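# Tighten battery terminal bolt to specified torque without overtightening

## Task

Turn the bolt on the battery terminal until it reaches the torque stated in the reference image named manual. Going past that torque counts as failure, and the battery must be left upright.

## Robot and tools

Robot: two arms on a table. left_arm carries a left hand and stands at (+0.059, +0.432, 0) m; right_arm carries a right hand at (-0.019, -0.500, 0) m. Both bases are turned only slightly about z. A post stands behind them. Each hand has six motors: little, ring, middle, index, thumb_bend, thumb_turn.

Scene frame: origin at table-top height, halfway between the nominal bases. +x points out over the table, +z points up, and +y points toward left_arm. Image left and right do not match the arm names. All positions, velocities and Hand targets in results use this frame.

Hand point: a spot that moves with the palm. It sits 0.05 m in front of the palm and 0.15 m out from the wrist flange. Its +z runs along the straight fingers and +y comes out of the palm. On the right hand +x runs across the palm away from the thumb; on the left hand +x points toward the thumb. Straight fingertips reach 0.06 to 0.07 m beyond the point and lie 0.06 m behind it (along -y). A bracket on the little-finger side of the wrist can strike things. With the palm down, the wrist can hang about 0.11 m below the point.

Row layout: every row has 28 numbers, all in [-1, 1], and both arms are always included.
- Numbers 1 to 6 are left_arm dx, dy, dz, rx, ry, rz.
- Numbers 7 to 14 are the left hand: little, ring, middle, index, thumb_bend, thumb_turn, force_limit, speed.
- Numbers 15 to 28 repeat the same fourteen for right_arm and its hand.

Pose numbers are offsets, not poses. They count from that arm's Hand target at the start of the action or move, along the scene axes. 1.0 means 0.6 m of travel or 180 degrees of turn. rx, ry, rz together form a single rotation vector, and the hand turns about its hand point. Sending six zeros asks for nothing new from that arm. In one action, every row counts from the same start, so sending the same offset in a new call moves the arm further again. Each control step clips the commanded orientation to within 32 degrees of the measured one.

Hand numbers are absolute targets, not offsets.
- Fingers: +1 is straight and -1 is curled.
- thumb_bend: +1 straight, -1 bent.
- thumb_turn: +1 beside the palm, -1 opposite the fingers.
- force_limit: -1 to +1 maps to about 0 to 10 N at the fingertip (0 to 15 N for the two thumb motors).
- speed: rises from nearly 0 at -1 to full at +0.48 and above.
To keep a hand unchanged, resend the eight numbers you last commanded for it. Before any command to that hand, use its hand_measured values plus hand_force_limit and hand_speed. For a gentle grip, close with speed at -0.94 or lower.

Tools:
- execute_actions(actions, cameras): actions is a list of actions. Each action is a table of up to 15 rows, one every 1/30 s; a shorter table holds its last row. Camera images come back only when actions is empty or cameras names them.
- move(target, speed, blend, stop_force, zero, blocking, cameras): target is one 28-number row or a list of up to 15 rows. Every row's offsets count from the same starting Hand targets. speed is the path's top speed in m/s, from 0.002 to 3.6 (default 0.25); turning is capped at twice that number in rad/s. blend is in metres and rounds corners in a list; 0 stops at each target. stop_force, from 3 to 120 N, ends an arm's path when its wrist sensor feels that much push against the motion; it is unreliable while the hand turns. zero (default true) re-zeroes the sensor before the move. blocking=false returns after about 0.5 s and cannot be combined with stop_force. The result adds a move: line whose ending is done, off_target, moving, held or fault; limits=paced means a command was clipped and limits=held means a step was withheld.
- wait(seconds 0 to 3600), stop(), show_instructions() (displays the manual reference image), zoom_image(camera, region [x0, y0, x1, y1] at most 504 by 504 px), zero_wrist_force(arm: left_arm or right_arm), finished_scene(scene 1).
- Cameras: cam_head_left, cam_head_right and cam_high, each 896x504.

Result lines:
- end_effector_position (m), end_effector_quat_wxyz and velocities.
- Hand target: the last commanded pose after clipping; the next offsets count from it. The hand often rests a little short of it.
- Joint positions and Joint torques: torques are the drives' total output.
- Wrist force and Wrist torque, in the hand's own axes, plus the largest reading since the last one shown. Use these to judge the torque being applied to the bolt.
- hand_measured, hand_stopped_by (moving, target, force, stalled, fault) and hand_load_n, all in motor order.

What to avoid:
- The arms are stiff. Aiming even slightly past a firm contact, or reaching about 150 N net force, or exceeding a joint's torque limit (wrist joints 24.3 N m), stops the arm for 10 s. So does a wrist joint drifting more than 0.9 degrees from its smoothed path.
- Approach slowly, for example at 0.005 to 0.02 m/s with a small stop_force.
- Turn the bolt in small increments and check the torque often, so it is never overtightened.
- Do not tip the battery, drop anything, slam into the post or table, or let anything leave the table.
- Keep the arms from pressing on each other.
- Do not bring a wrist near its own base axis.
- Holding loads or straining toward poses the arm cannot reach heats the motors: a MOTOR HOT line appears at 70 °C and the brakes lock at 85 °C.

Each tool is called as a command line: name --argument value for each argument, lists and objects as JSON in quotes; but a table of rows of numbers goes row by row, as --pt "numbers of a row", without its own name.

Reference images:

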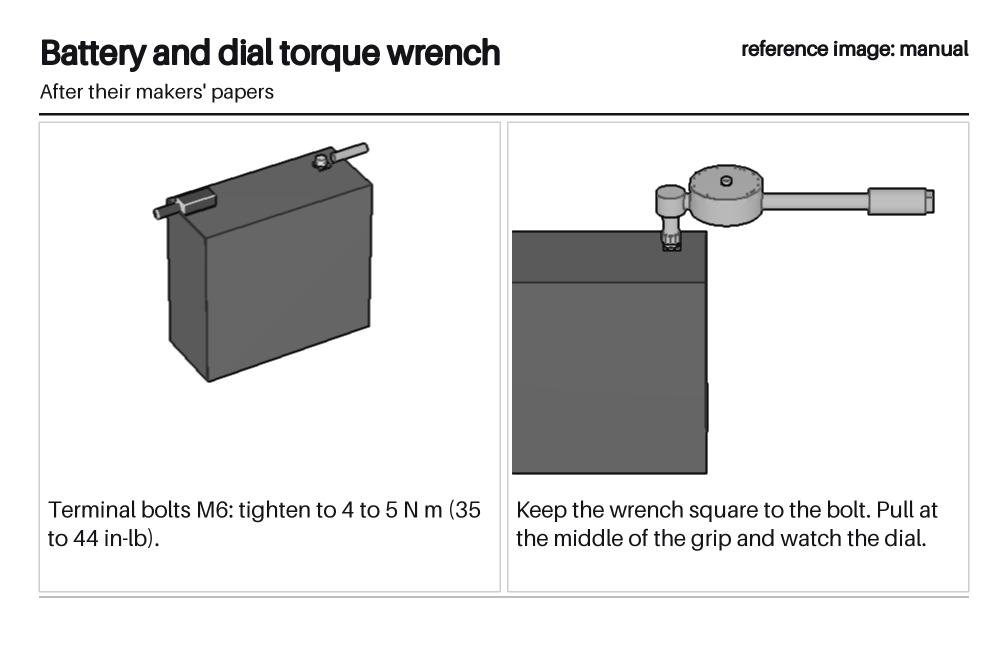

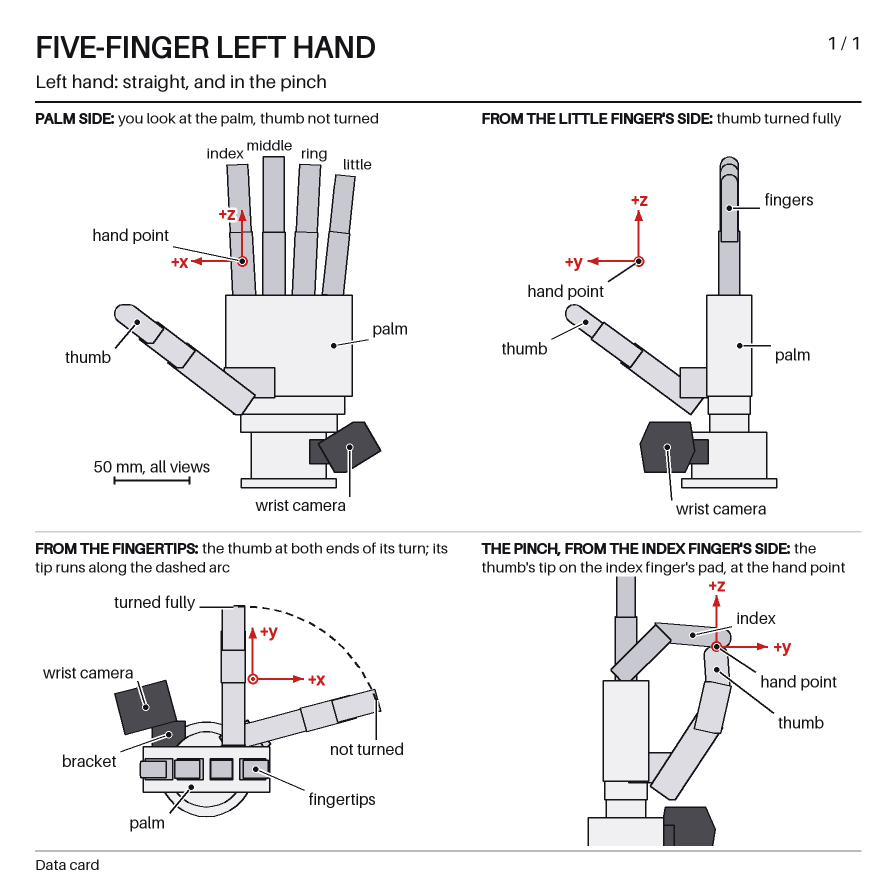

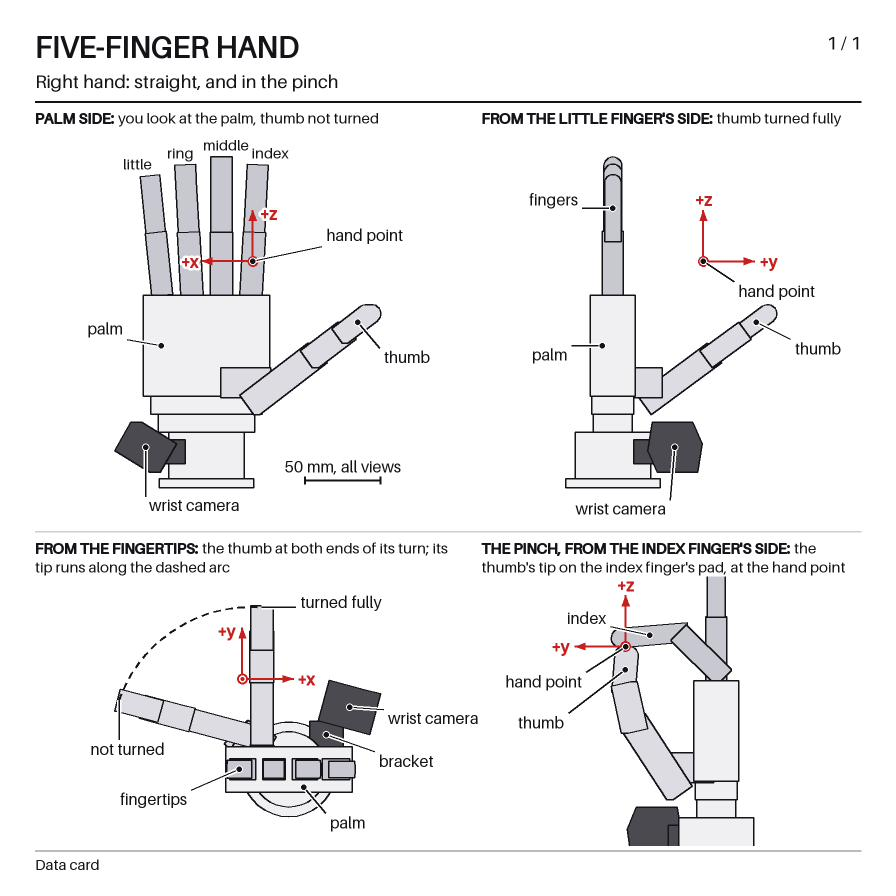

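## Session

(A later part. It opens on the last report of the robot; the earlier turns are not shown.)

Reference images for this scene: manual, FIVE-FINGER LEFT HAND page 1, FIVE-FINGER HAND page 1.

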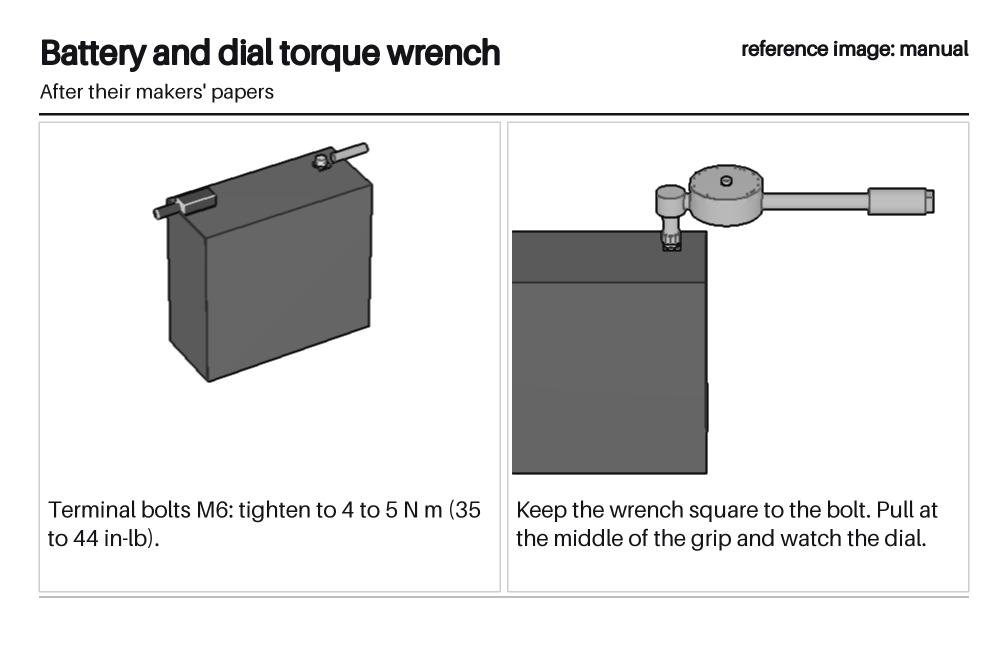

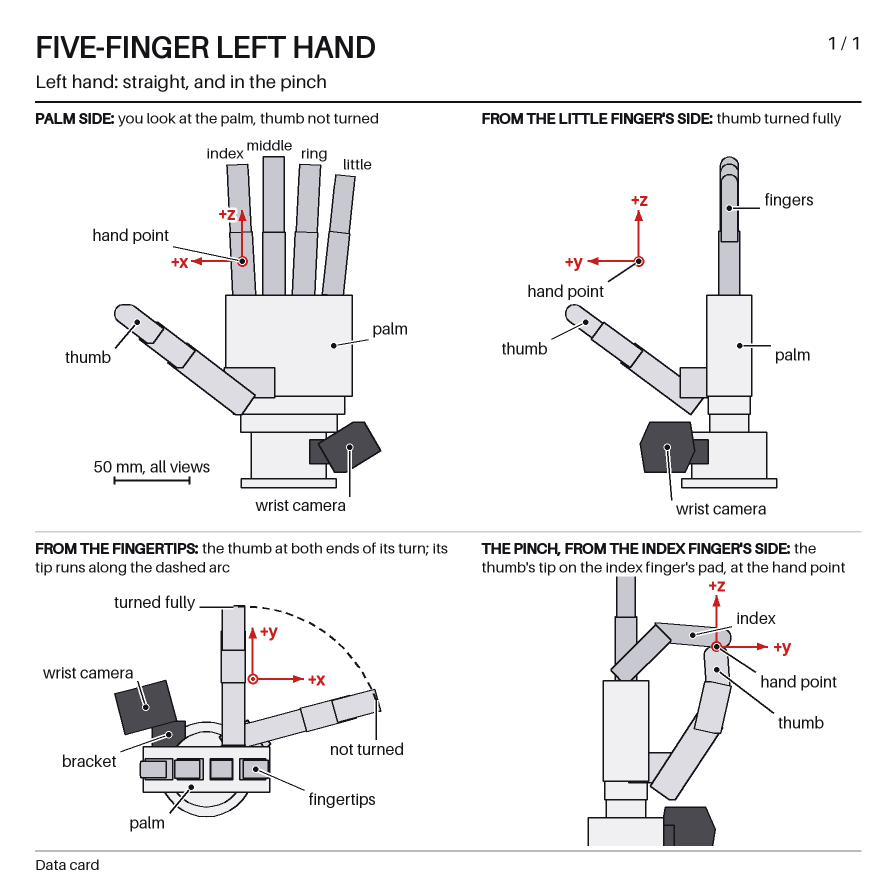

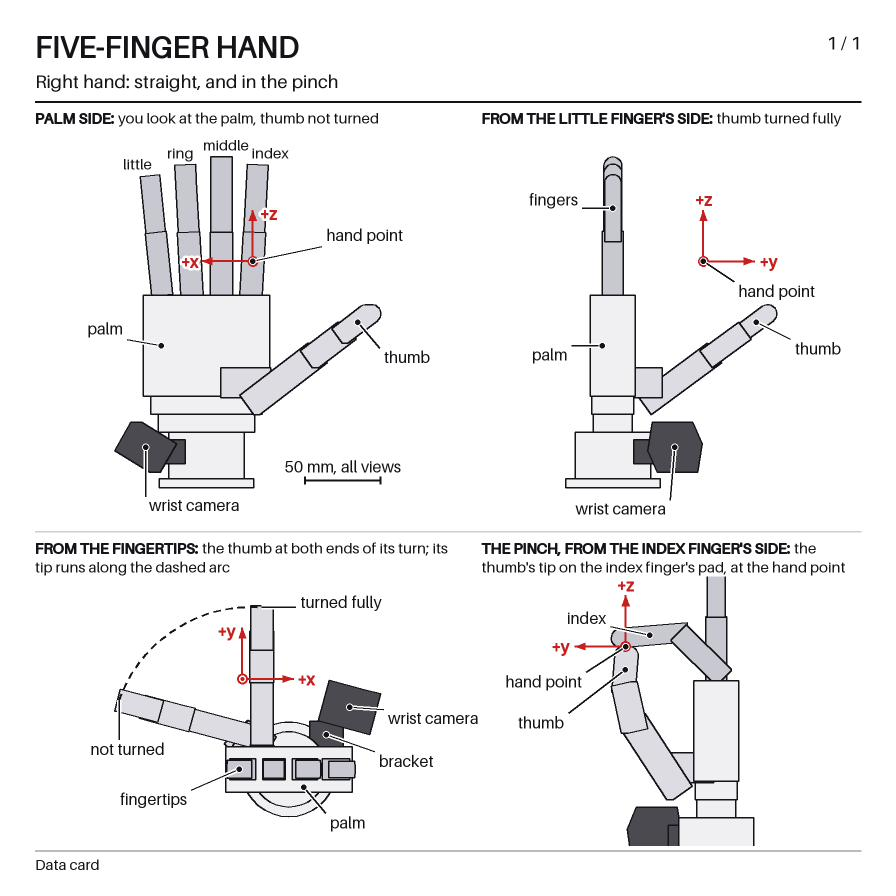

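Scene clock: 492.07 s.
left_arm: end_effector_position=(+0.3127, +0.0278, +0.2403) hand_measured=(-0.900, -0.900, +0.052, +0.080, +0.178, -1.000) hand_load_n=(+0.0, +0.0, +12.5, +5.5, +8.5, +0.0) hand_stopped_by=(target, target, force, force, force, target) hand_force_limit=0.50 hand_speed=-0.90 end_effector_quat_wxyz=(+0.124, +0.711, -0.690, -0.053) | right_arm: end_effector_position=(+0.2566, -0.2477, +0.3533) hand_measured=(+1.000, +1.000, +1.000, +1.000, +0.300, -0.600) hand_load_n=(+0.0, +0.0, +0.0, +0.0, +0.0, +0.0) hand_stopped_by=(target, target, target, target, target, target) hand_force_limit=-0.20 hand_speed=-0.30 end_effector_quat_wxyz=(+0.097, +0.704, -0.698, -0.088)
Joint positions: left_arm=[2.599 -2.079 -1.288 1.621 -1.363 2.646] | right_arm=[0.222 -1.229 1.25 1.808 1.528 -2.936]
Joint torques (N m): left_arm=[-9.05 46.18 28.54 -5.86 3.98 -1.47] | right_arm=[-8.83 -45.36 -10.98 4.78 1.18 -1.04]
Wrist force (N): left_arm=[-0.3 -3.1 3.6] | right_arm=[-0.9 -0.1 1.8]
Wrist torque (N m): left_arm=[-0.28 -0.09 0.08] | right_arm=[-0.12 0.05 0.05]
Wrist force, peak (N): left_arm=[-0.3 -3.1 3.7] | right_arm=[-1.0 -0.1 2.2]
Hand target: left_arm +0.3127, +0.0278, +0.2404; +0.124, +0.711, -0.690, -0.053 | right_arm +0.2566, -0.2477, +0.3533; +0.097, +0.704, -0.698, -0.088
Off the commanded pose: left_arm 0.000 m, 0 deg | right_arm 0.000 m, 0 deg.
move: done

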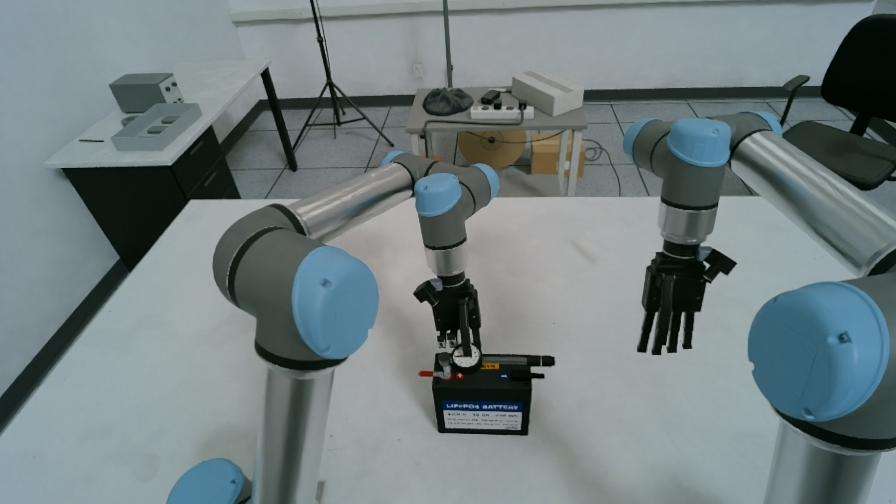

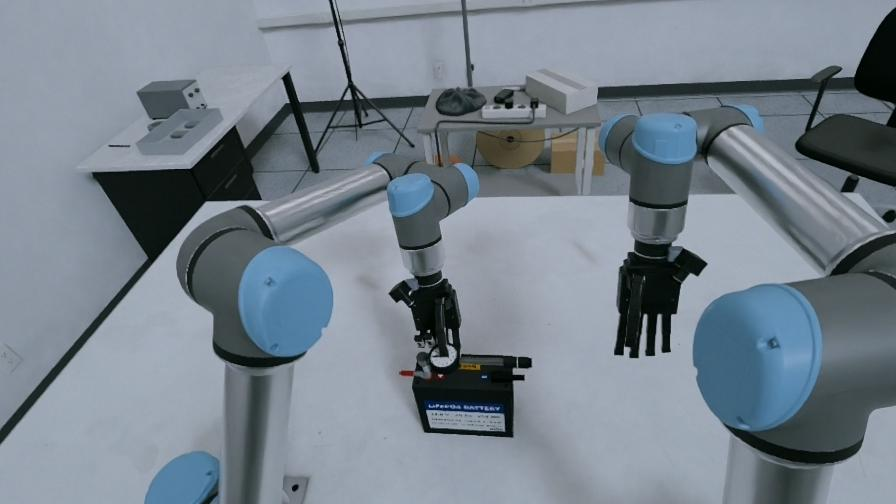

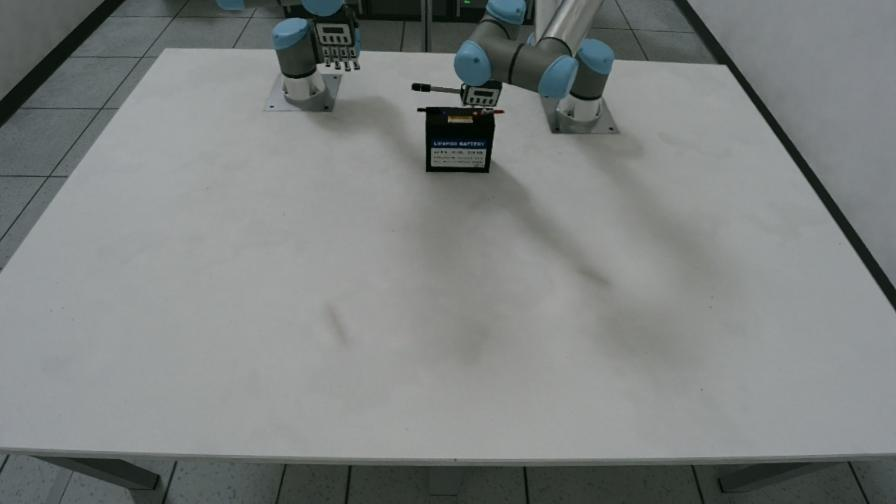

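move --target '[0,-0.0075,-0.0045,0.0222,0,0,-0.9,-0.9,-0.5,-0.5,-0.1,-1,0.5,-0.9,0,0,0,0,0,0,1,1,1,1,0.3,-0.6,-0.2,-0.3]' --speed 0.02 --cameras '["cam_high","cam_head_left","cam_head_right"]'

zoom_image --camera "cam_head_left" --region '[430, 330, 560, 430]'

zoom_image --camera "cam_head_left" --region '[432, 350, 462, 385]'

zoom_image --camera "cam_head_right" --region '[412, 350, 442, 385]'

zoom_image --camera "cam_high" --region '[405, 75, 515, 125]'

Scene clock: 494.83 s.
left_arm: end_effector_position=(+0.3127, +0.0233, +0.2377) hand_measured=(-0.900, -0.900, +0.052, +0.080, +0.178, -1.000) hand_load_n=(+0.0, +0.0, +12.5, +5.5, +8.5, +0.0) hand_stopped_by=(target, target, force, force, force, target) hand_force_limit=0.50 hand_speed=-0.90 end_effector_quat_wxyz=(+0.100, +0.715, -0.688, -0.077) | right_arm: end_effector_position=(+0.2566, -0.2477, +0.3533) hand_measured=(+1.000, +1.000, +1.000, +1.000, +0.300, -0.600) hand_load_n=(+0.0, +0.0, +0.0, +0.0, -0.5, +0.0) hand_stopped_by=(target, target, target, target, target, target) hand_force_limit=-0.20 hand_speed=-0.30 end_effector_quat_wxyz=(+0.097, +0.704, -0.698, -0.088)
Joint positions: left_arm=[2.564 -2.114 -1.238 1.582 -1.416 2.599] | right_arm=[0.222 -1.229 1.25 1.808 1.528 -2.936]
Joint torques (N m): left_arm=[-8.32 30.04 27.47 -5.97 -2.16 -1.37] | right_arm=[-6.94 -43.05 -12.54 4.74 1.13 -1.03]
Wrist force (N): left_arm=[0.2 -3.1 3.5] | right_arm=[-1.2 -0.2 2.0]
Wrist torque (N m): left_arm=[-0.27 -0.11 0.18] | right_arm=[-0.15 0.08 0.03]
Wrist force, peak (N): left_arm=[0.0 -3.4 3.7] | right_arm=[-1.1 -0.3 2.2]
Hand target: left_arm +0.3127, +0.0233, +0.2377; +0.099, +0.715, -0.688, -0.077 | right_arm +0.2566, -0.2477, +0.3533; +0.097, +0.704, -0.698, -0.088
Off the commanded pose: left_arm 0.000 m, 0 deg | right_arm 0.000 m, 0 deg.
move: done

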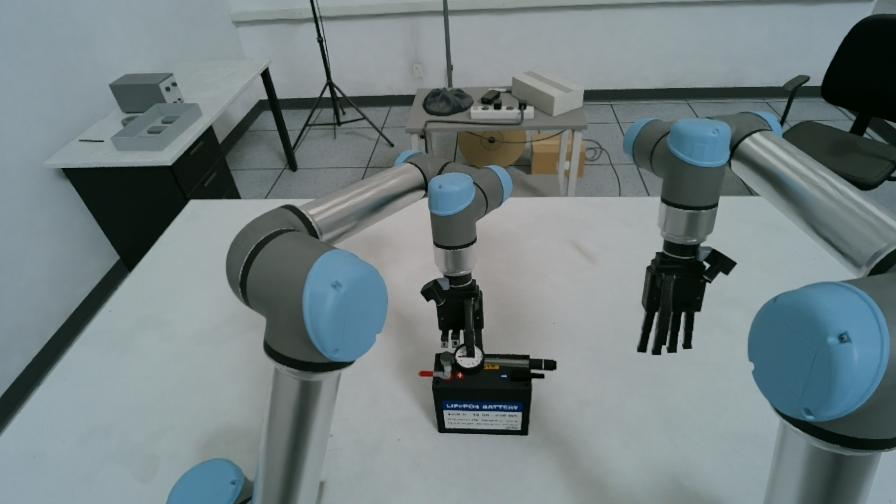

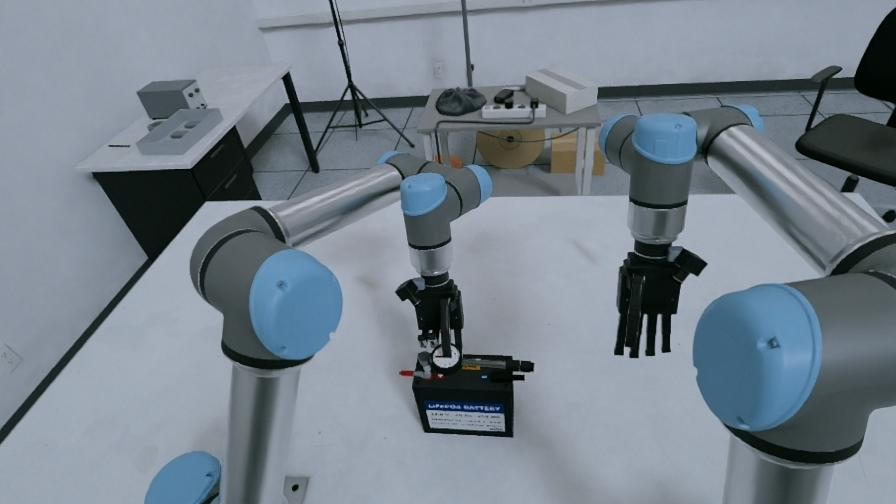

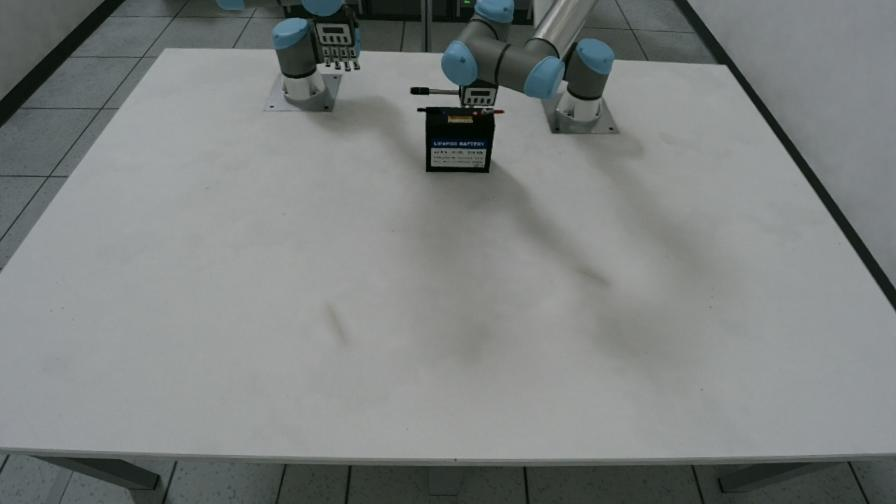

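Scaled by 3.877 from the camera's image (finer frame: 1280x720).

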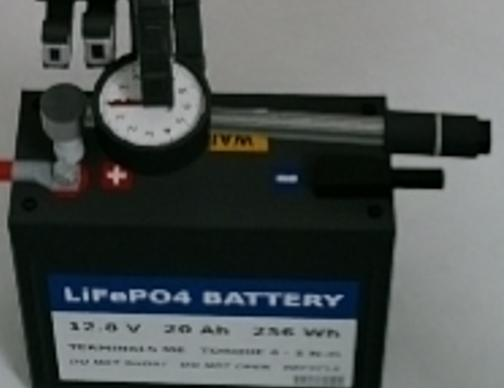

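Scaled by 14.400 from the camera's image (finer frame: 1280x720).

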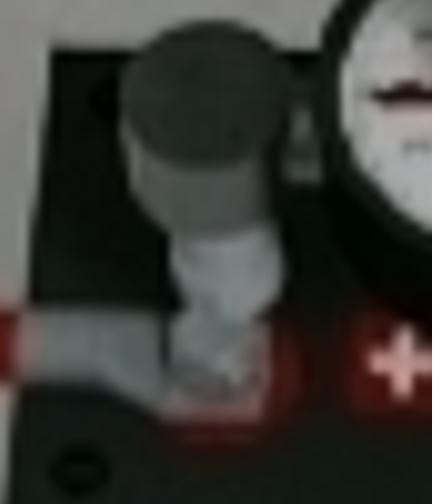

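Scaled by 14.400 from the camera's image (finer frame: 1280x720).

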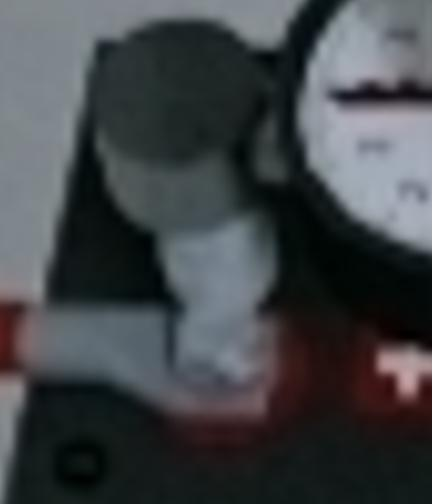

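Scaled by 4.582 from the camera's image (finer frame: 1280x720).

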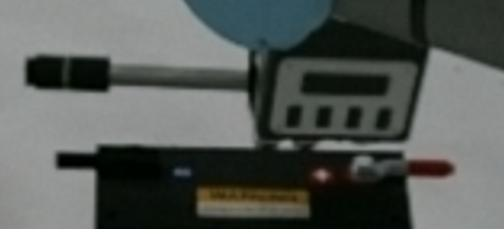

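move --pt "0.0315 0.0053 0.003 0 0 0.1111 -0.9 -0.9 -0.5 -0.5 -0.1 -1 0.5 -0.9 0 0 0 0 0 0 1 1 1 1 0.3 -0.6 -0.2 -0.3" --pt "0.0592 0.0212 0.003 0 0 0.2222 -0.9 -0.9 -0.5 -0.5 -0.1 -1 0.5 -0.9 0 0 0 0 0 0 1 1 1 1 0.3 -0.6 -0.2 -0.3" --pt "0.0798 0.0493 0.003 0 0 0.3333 -0.9 -0.9 -0.5 -0.5 -0.1 -1 0.5 -0.9 0 0 0 0 0 0 1 1 1 1 0.3 -0.6 -0.2 -0.3" --speed 0.05 --blend 0.01 --cameras '["cam_high","cam_head_left","cam_head_right"]'

zoom_image --camera "cam_head_left" --region '[430, 320, 560, 430]'

zoom_image --camera "cam_head_left" --region '[432, 345, 467, 385]'

zoom_image --camera "cam_head_right" --region '[412, 345, 447, 385]'

zoom_image --camera "cam_high" --region '[405, 75, 515, 125]'

Scene clock: 506.10 s.
left_arm: end_effector_position=(+0.3588, +0.0505, +0.2395) hand_measured=(-0.900, -0.900, +0.052, +0.080, +0.178, -1.000) hand_load_n=(+0.0, +0.0, +12.5, +5.5, +8.5, +0.0) hand_stopped_by=(target, target, force, force, force, target) hand_force_limit=0.50 hand_speed=-0.90 end_effector_quat_wxyz=(+0.124, +0.957, -0.262, -0.020) | right_arm: end_effector_position=(+0.2566, -0.2477, +0.3533) hand_measured=(+1.000, +1.000, +1.000, +1.000, +0.300, -0.600) hand_load_n=(+0.0, +0.0, +0.0, +0.5, +0.0, +0.0) hand_stopped_by=(target, target, target, target, target, target) hand_force_limit=-0.20 hand_speed=-0.30 end_effector_quat_wxyz=(+0.097, +0.704, -0.698, -0.088)
Joint positions: left_arm=[2.74 -1.855 -1.561 1.824 -1.32 1.766] | right_arm=[0.222 -1.229 1.25 1.808 1.528 -2.936]
Joint torques (N m): left_arm=[11.82 37.73 11.91 0.01 4.3 -1.48] | right_arm=[-6.84 -43.94 -12.8 4.56 0.75 -0.8]
Wrist force (N): left_arm=[-0.1 -3.0 3.4] | right_arm=[-1.1 -0.2 1.8]
Wrist torque (N m): left_arm=[-0.26 -0.06 0.17] | right_arm=[-0.15 0.07 0.04]
Wrist force, peak (N): left_arm=[0.0 -3.3 4.0] | right_arm=[-1.2 -0.2 2.2]
Hand target: left_arm +0.3588, +0.0505, +0.2395; +0.124, +0.957, -0.262, -0.020 (not the last commanded pose) | right_arm +0.2566, -0.2477, +0.3533; +0.097, +0.704, -0.698, -0.088
Off the commanded pose: left_arm 0.003 m, 3 deg | right_arm 0.000 m, 0 deg.
move: off_target (left_arm; path cut at 10 s); path passed 2 of 3 targets

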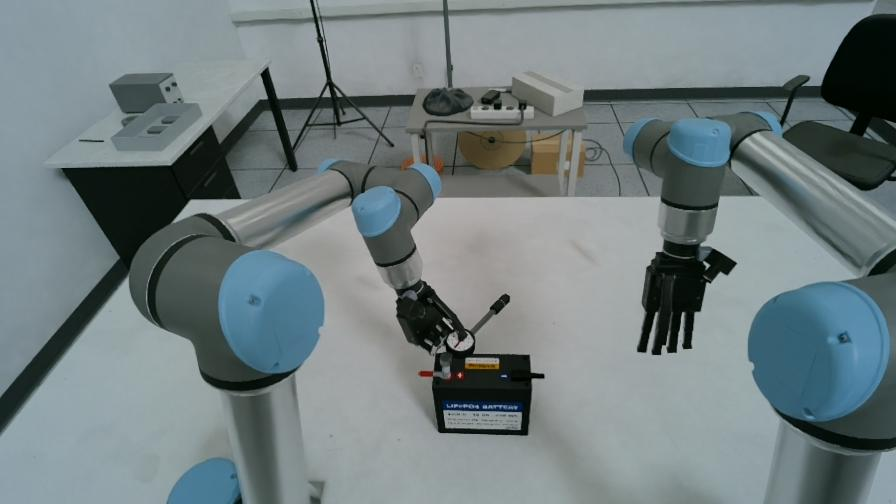

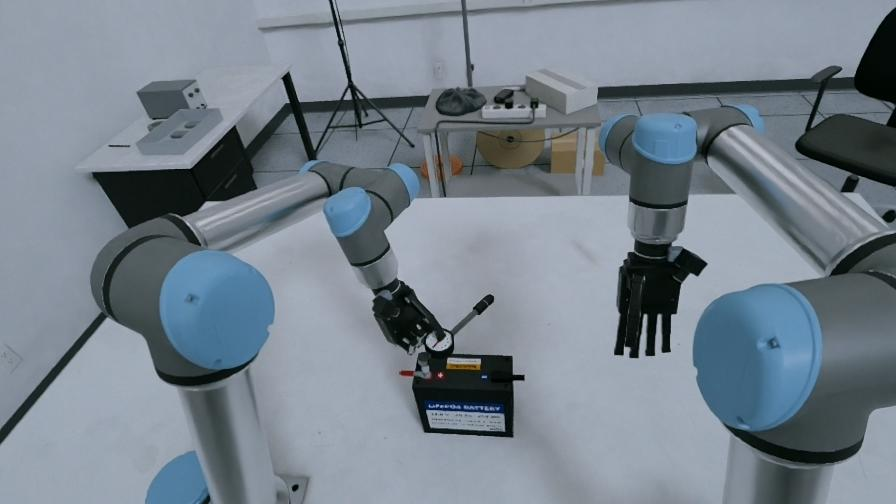

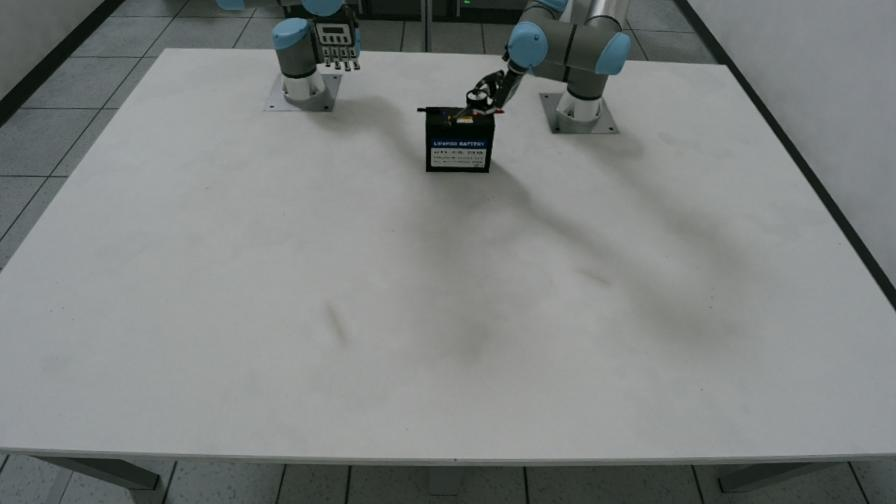

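Scaled by 3.877 from the camera's image (finer frame: 1280x720).

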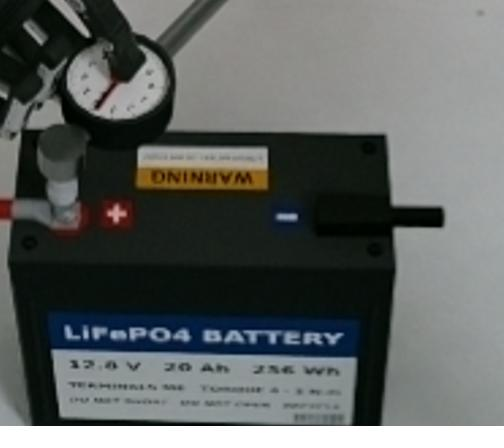

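Scaled by 12.600 from the camera's image (finer frame: 1280x720).

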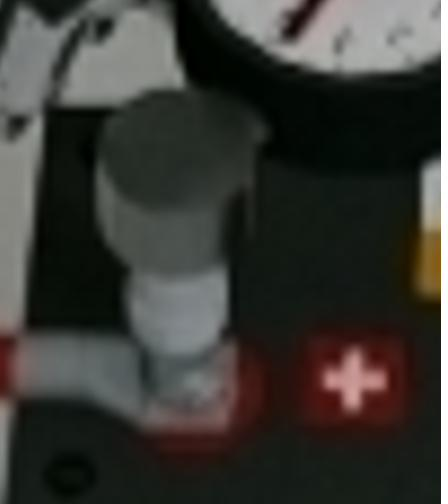

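Scaled by 12.600 from the camera's image (finer frame: 1280x720).

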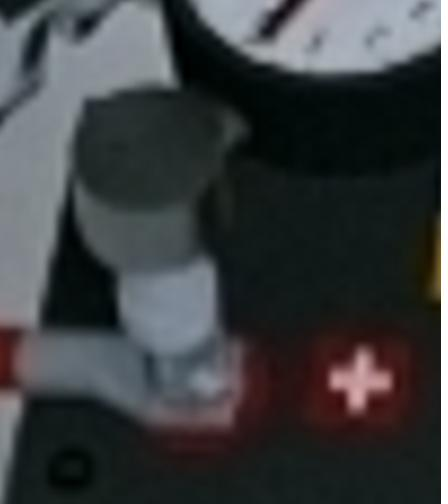

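Scaled by 4.582 from the camera's image (finer frame: 1280x720).

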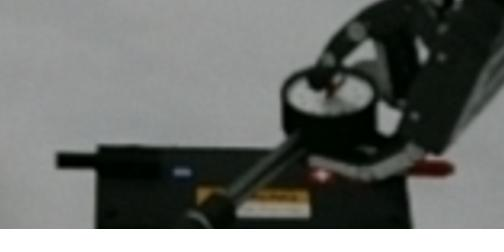

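move --target '[0.003,0.004,0,0,0,0.0167,-0.9,-0.9,-0.5,-0.5,-0.1,-1,0.5,-0.9,0,0,0,0,0,0,1,1,1,1,0.3,-0.6,-0.2,-0.3]' --speed 0.03 --cameras '["cam_high","cam_head_left","cam_head_right"]'

zoom_image --camera "cam_head_left" --region '[440, 325, 480, 365]'

zoom_image --camera "cam_head_right" --region '[418, 325, 458, 365]'

zoom_image --camera "cam_head_left" --region '[432, 345, 467, 385]'

zoom_image --camera "cam_head_right" --region '[412, 345, 447, 385]'

zoom_image --camera "cam_high" --region '[435, 75, 515, 135]'

Scene clock: 508.07 s.
left_arm: end_effector_position=(+0.3606, +0.0529, +0.2395) hand_measured=(-0.900, -0.900, +0.052, +0.080, +0.178, -1.000) hand_load_n=(+0.0, +0.0, +12.5, +5.5, +8.5, +0.0) hand_stopped_by=(target, target, force, force, force, target) hand_force_limit=0.50 hand_speed=-0.90 end_effector_quat_wxyz=(+0.125, +0.963, -0.237, -0.017) | right_arm: end_effector_position=(+0.2566, -0.2477, +0.3533) hand_measured=(+1.000, +1.000, +1.000, +1.000, +0.300, -0.600) hand_load_n=(+0.0, +0.0, +0.0, +0.0, +0.0, +0.0) hand_stopped_by=(target, target, target, target, target, target) hand_force_limit=-0.20 hand_speed=-0.30 end_effector_quat_wxyz=(+0.097, +0.704, -0.698, -0.088)
Joint positions: left_arm=[2.745 -1.84 -1.578 1.838 -1.319 1.717] | right_arm=[0.222 -1.229 1.25 1.808 1.528 -2.936]
Joint torques (N m): left_arm=[11.85 36.44 12.35 0.18 4.25 -1.35] | right_arm=[-7.35 -43.15 -10.79 4.72 1.06 -0.99]
Wrist force (N): left_arm=[0.3 -3.1 3.4] | right_arm=[-1.0 -0.2 2.0]
Wrist torque (N m): left_arm=[-0.25 -0.11 0.19] | right_arm=[-0.16 0.06 0.04]
Wrist force, peak (N): left_arm=[0.1 -3.2 3.7] | right_arm=[-1.1 -0.1 2.1]
Hand target: left_arm +0.3606, +0.0529, +0.2395; +0.125, +0.963, -0.237, -0.017 | right_arm +0.2566, -0.2477, +0.3533; +0.097, +0.704, -0.698, -0.088
Off the commanded pose: left_arm 0.000 m, 0 deg | right_arm 0.000 m, 0 deg.
move: done

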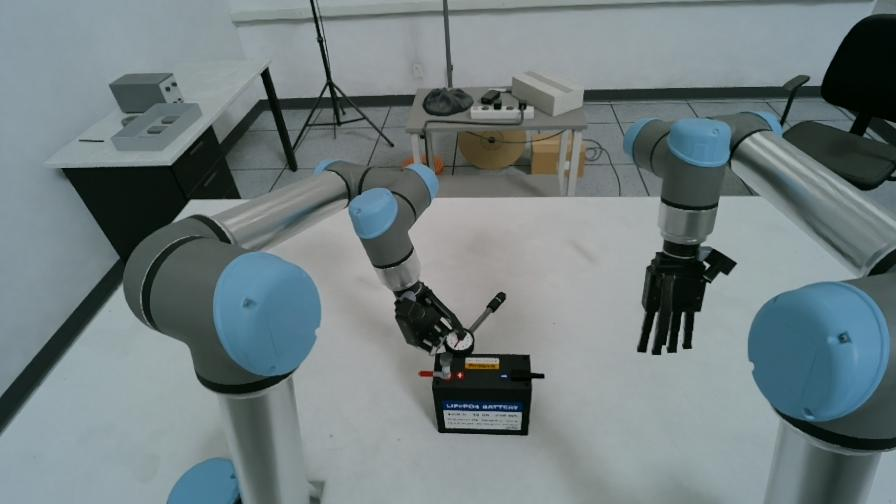

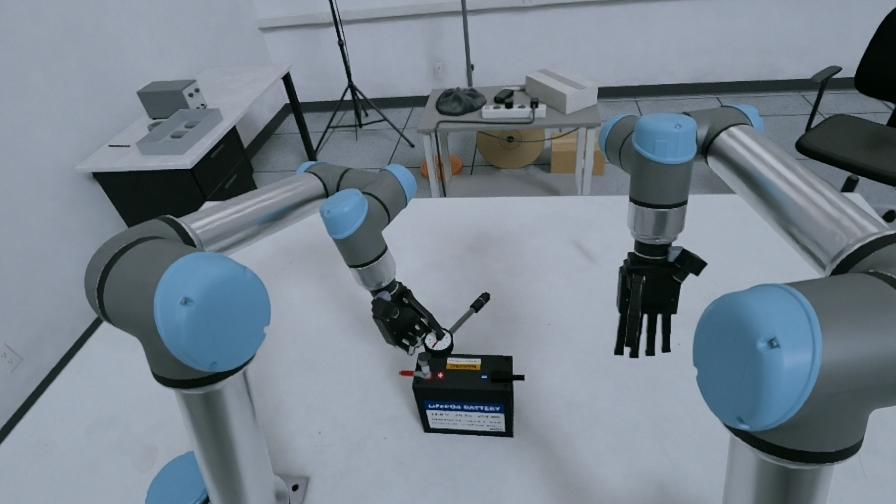

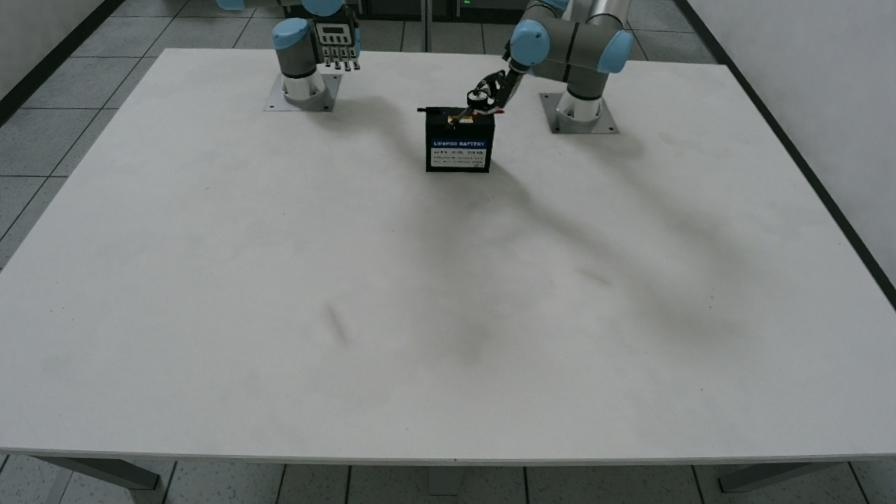

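Scaled by 12.600 from the camera's image (finer frame: 1280x720).

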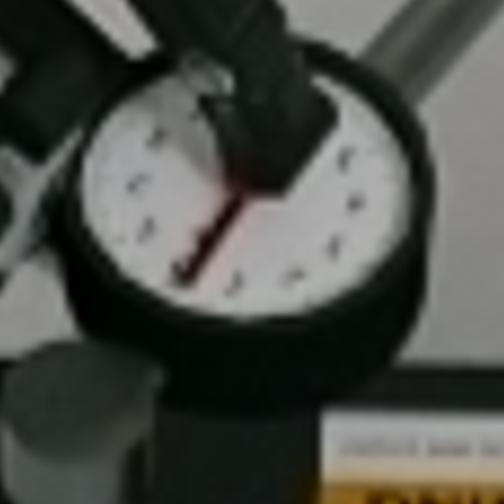

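Scaled by 12.600 from the camera's image (finer frame: 1280x720).

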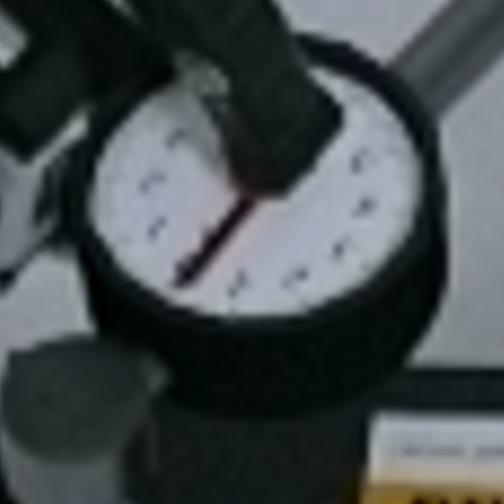

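Scaled by 12.600 from the camera's image (finer frame: 1280x720).

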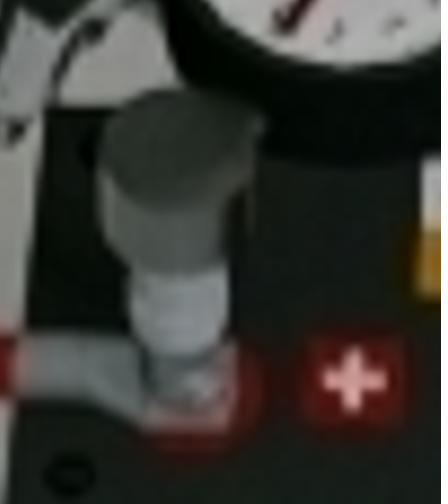

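Scaled by 12.600 from the camera's image (finer frame: 1280x720).

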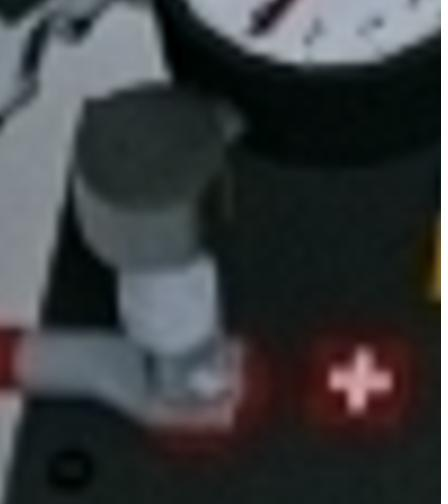

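Scaled by 6.300 from the camera's image (finer frame: 1280x720).

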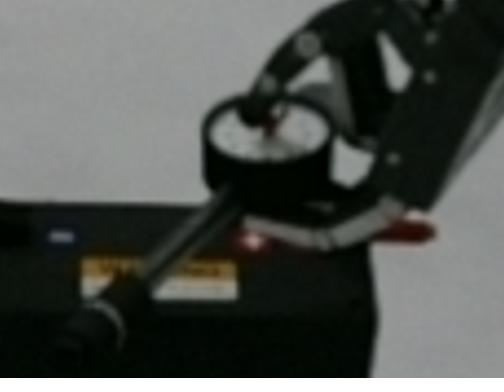

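move --target '[0.0058,0.0072,0.0012,-0.0223,0.0083,0,-0.9,-0.9,-0.5,-0.5,-0.1,-1,0.5,-0.9,0,0,0,0,0,0,1,1,1,1,0.3,-0.6,-0.2,-0.3]' --speed 0.03 --cameras '["cam_high","cam_head_left","cam_head_right"]'

zoom_image --camera "cam_head_left" --region '[440, 325, 480, 365]'

zoom_image --camera "cam_head_left" --region '[432, 345, 467, 385]'

zoom_image --camera "cam_head_right" --region '[412, 345, 447, 385]'

zoom_image --camera "cam_high" --region '[435, 75, 515, 135]'

Scene clock: 510.70 s.
left_arm: end_effector_position=(+0.3641, +0.0572, +0.2402) hand_measured=(-0.900, -0.900, +0.052, +0.080, +0.178, -1.000) hand_load_n=(+0.0, +0.0, +12.5, +5.5, +8.5, +0.0) hand_stopped_by=(target, target, force, force, force, target) hand_force_limit=0.50 hand_speed=-0.90 end_effector_quat_wxyz=(+0.161, +0.958, -0.235, -0.021) | right_arm: end_effector_position=(+0.2566, -0.2477, +0.3533) hand_measured=(+1.000, +1.000, +1.000, +1.000, +0.300, -0.600) hand_load_n=(+0.0, +0.0, +0.0, +0.0, +0.0, +0.0) hand_stopped_by=(target, target, target, target, target, target) hand_force_limit=-0.20 hand_speed=-0.30 end_effector_quat_wxyz=(+0.097, +0.704, -0.698, -0.088)
Joint positions: left_arm=[2.801 -1.837 -1.612 1.848 -1.246 1.776] | right_arm=[0.222 -1.229 1.25 1.808 1.528 -2.936]
Joint torques (N m): left_arm=[10.77 37.01 10.78 0.11 4.58 1.58] | right_arm=[-7.68 -42.75 -10.23 4.79 0.84 -0.86]
Wrist force (N): left_arm=[-0.2 -3.6 3.4] | right_arm=[-1.0 -0.2 2.0]
Wrist torque (N m): left_arm=[-0.28 -0.06 0.02] | right_arm=[-0.15 0.05 0.04]
Wrist force, peak (N): left_arm=[0.2 -3.8 3.4] | right_arm=[-1.0 -0.1 2.2]
Hand target: left_arm +0.3641, +0.0572, +0.2402; +0.161, +0.958, -0.235, -0.021 | right_arm +0.2566, -0.2477, +0.3533; +0.097, +0.704, -0.698, -0.088
Off the commanded pose: left_arm 0.000 m, 0 deg | right_arm 0.000 m, 0 deg.
move: done

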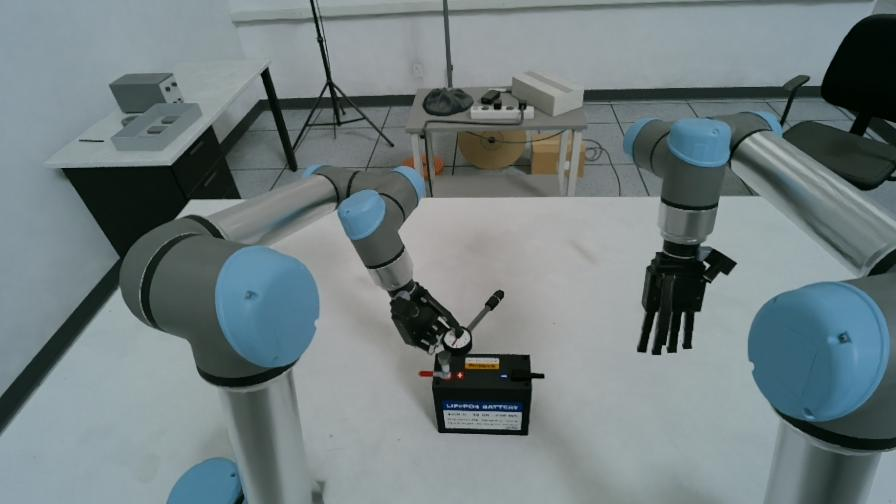

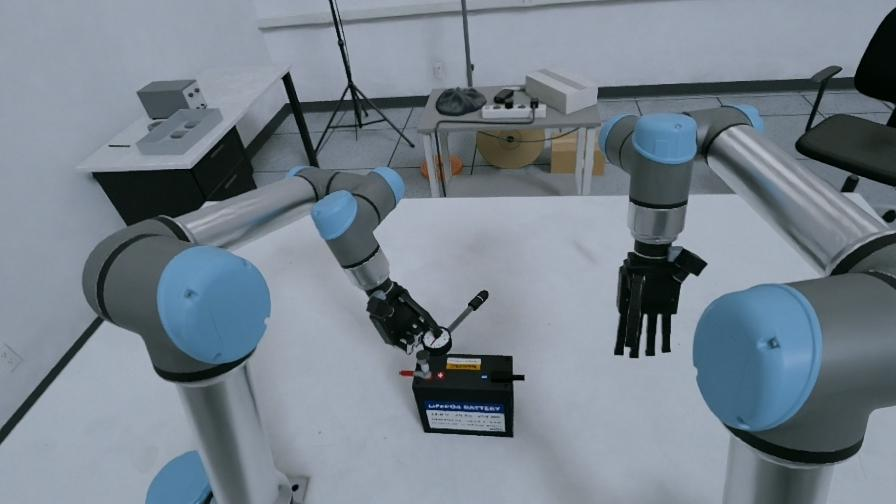

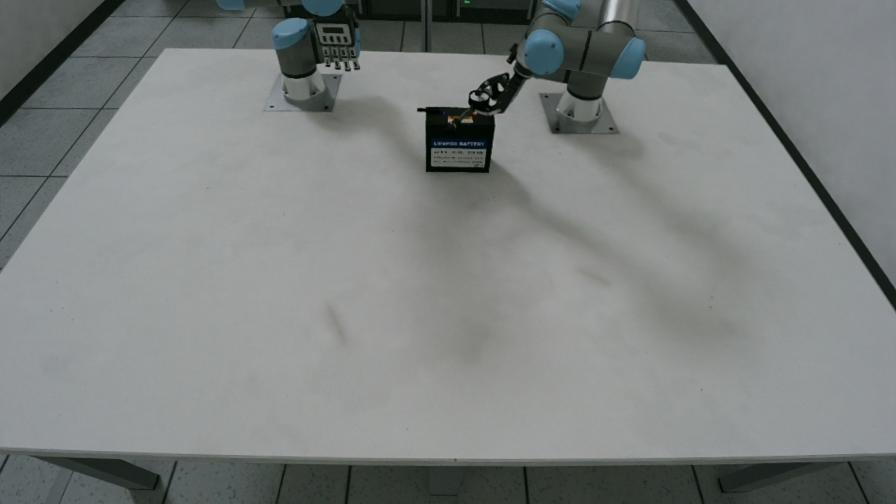

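Scaled by 12.600 from the camera's image (finer frame: 1280x720).

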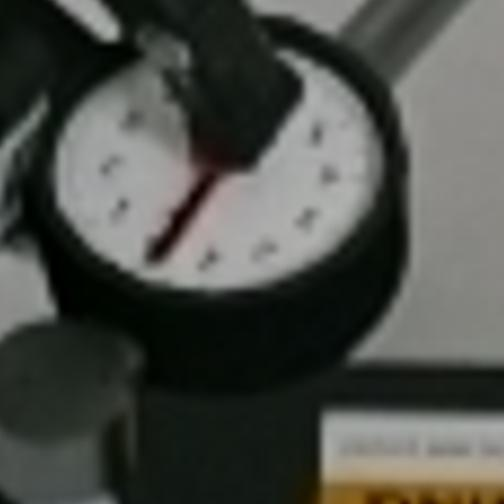

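Scaled by 12.600 from the camera's image (finer frame: 1280x720).

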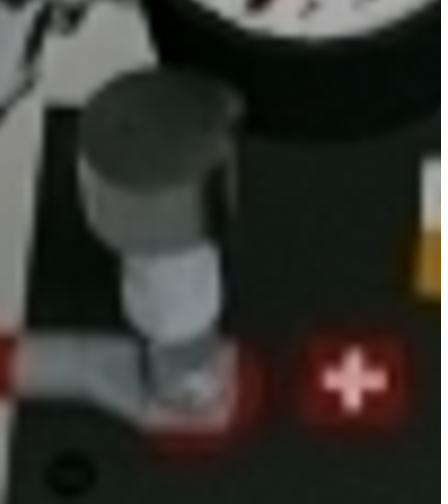

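Scaled by 12.600 from the camera's image (finer frame: 1280x720).

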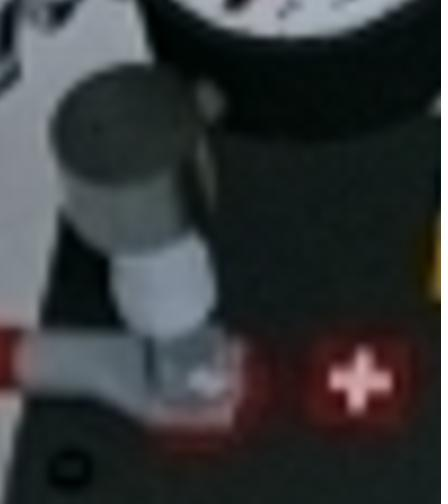

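Scaled by 6.300 from the camera's image (finer frame: 1280x720).

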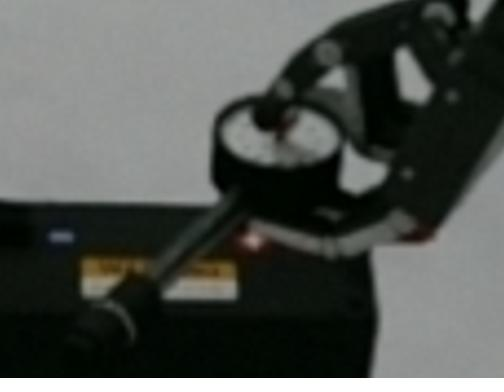

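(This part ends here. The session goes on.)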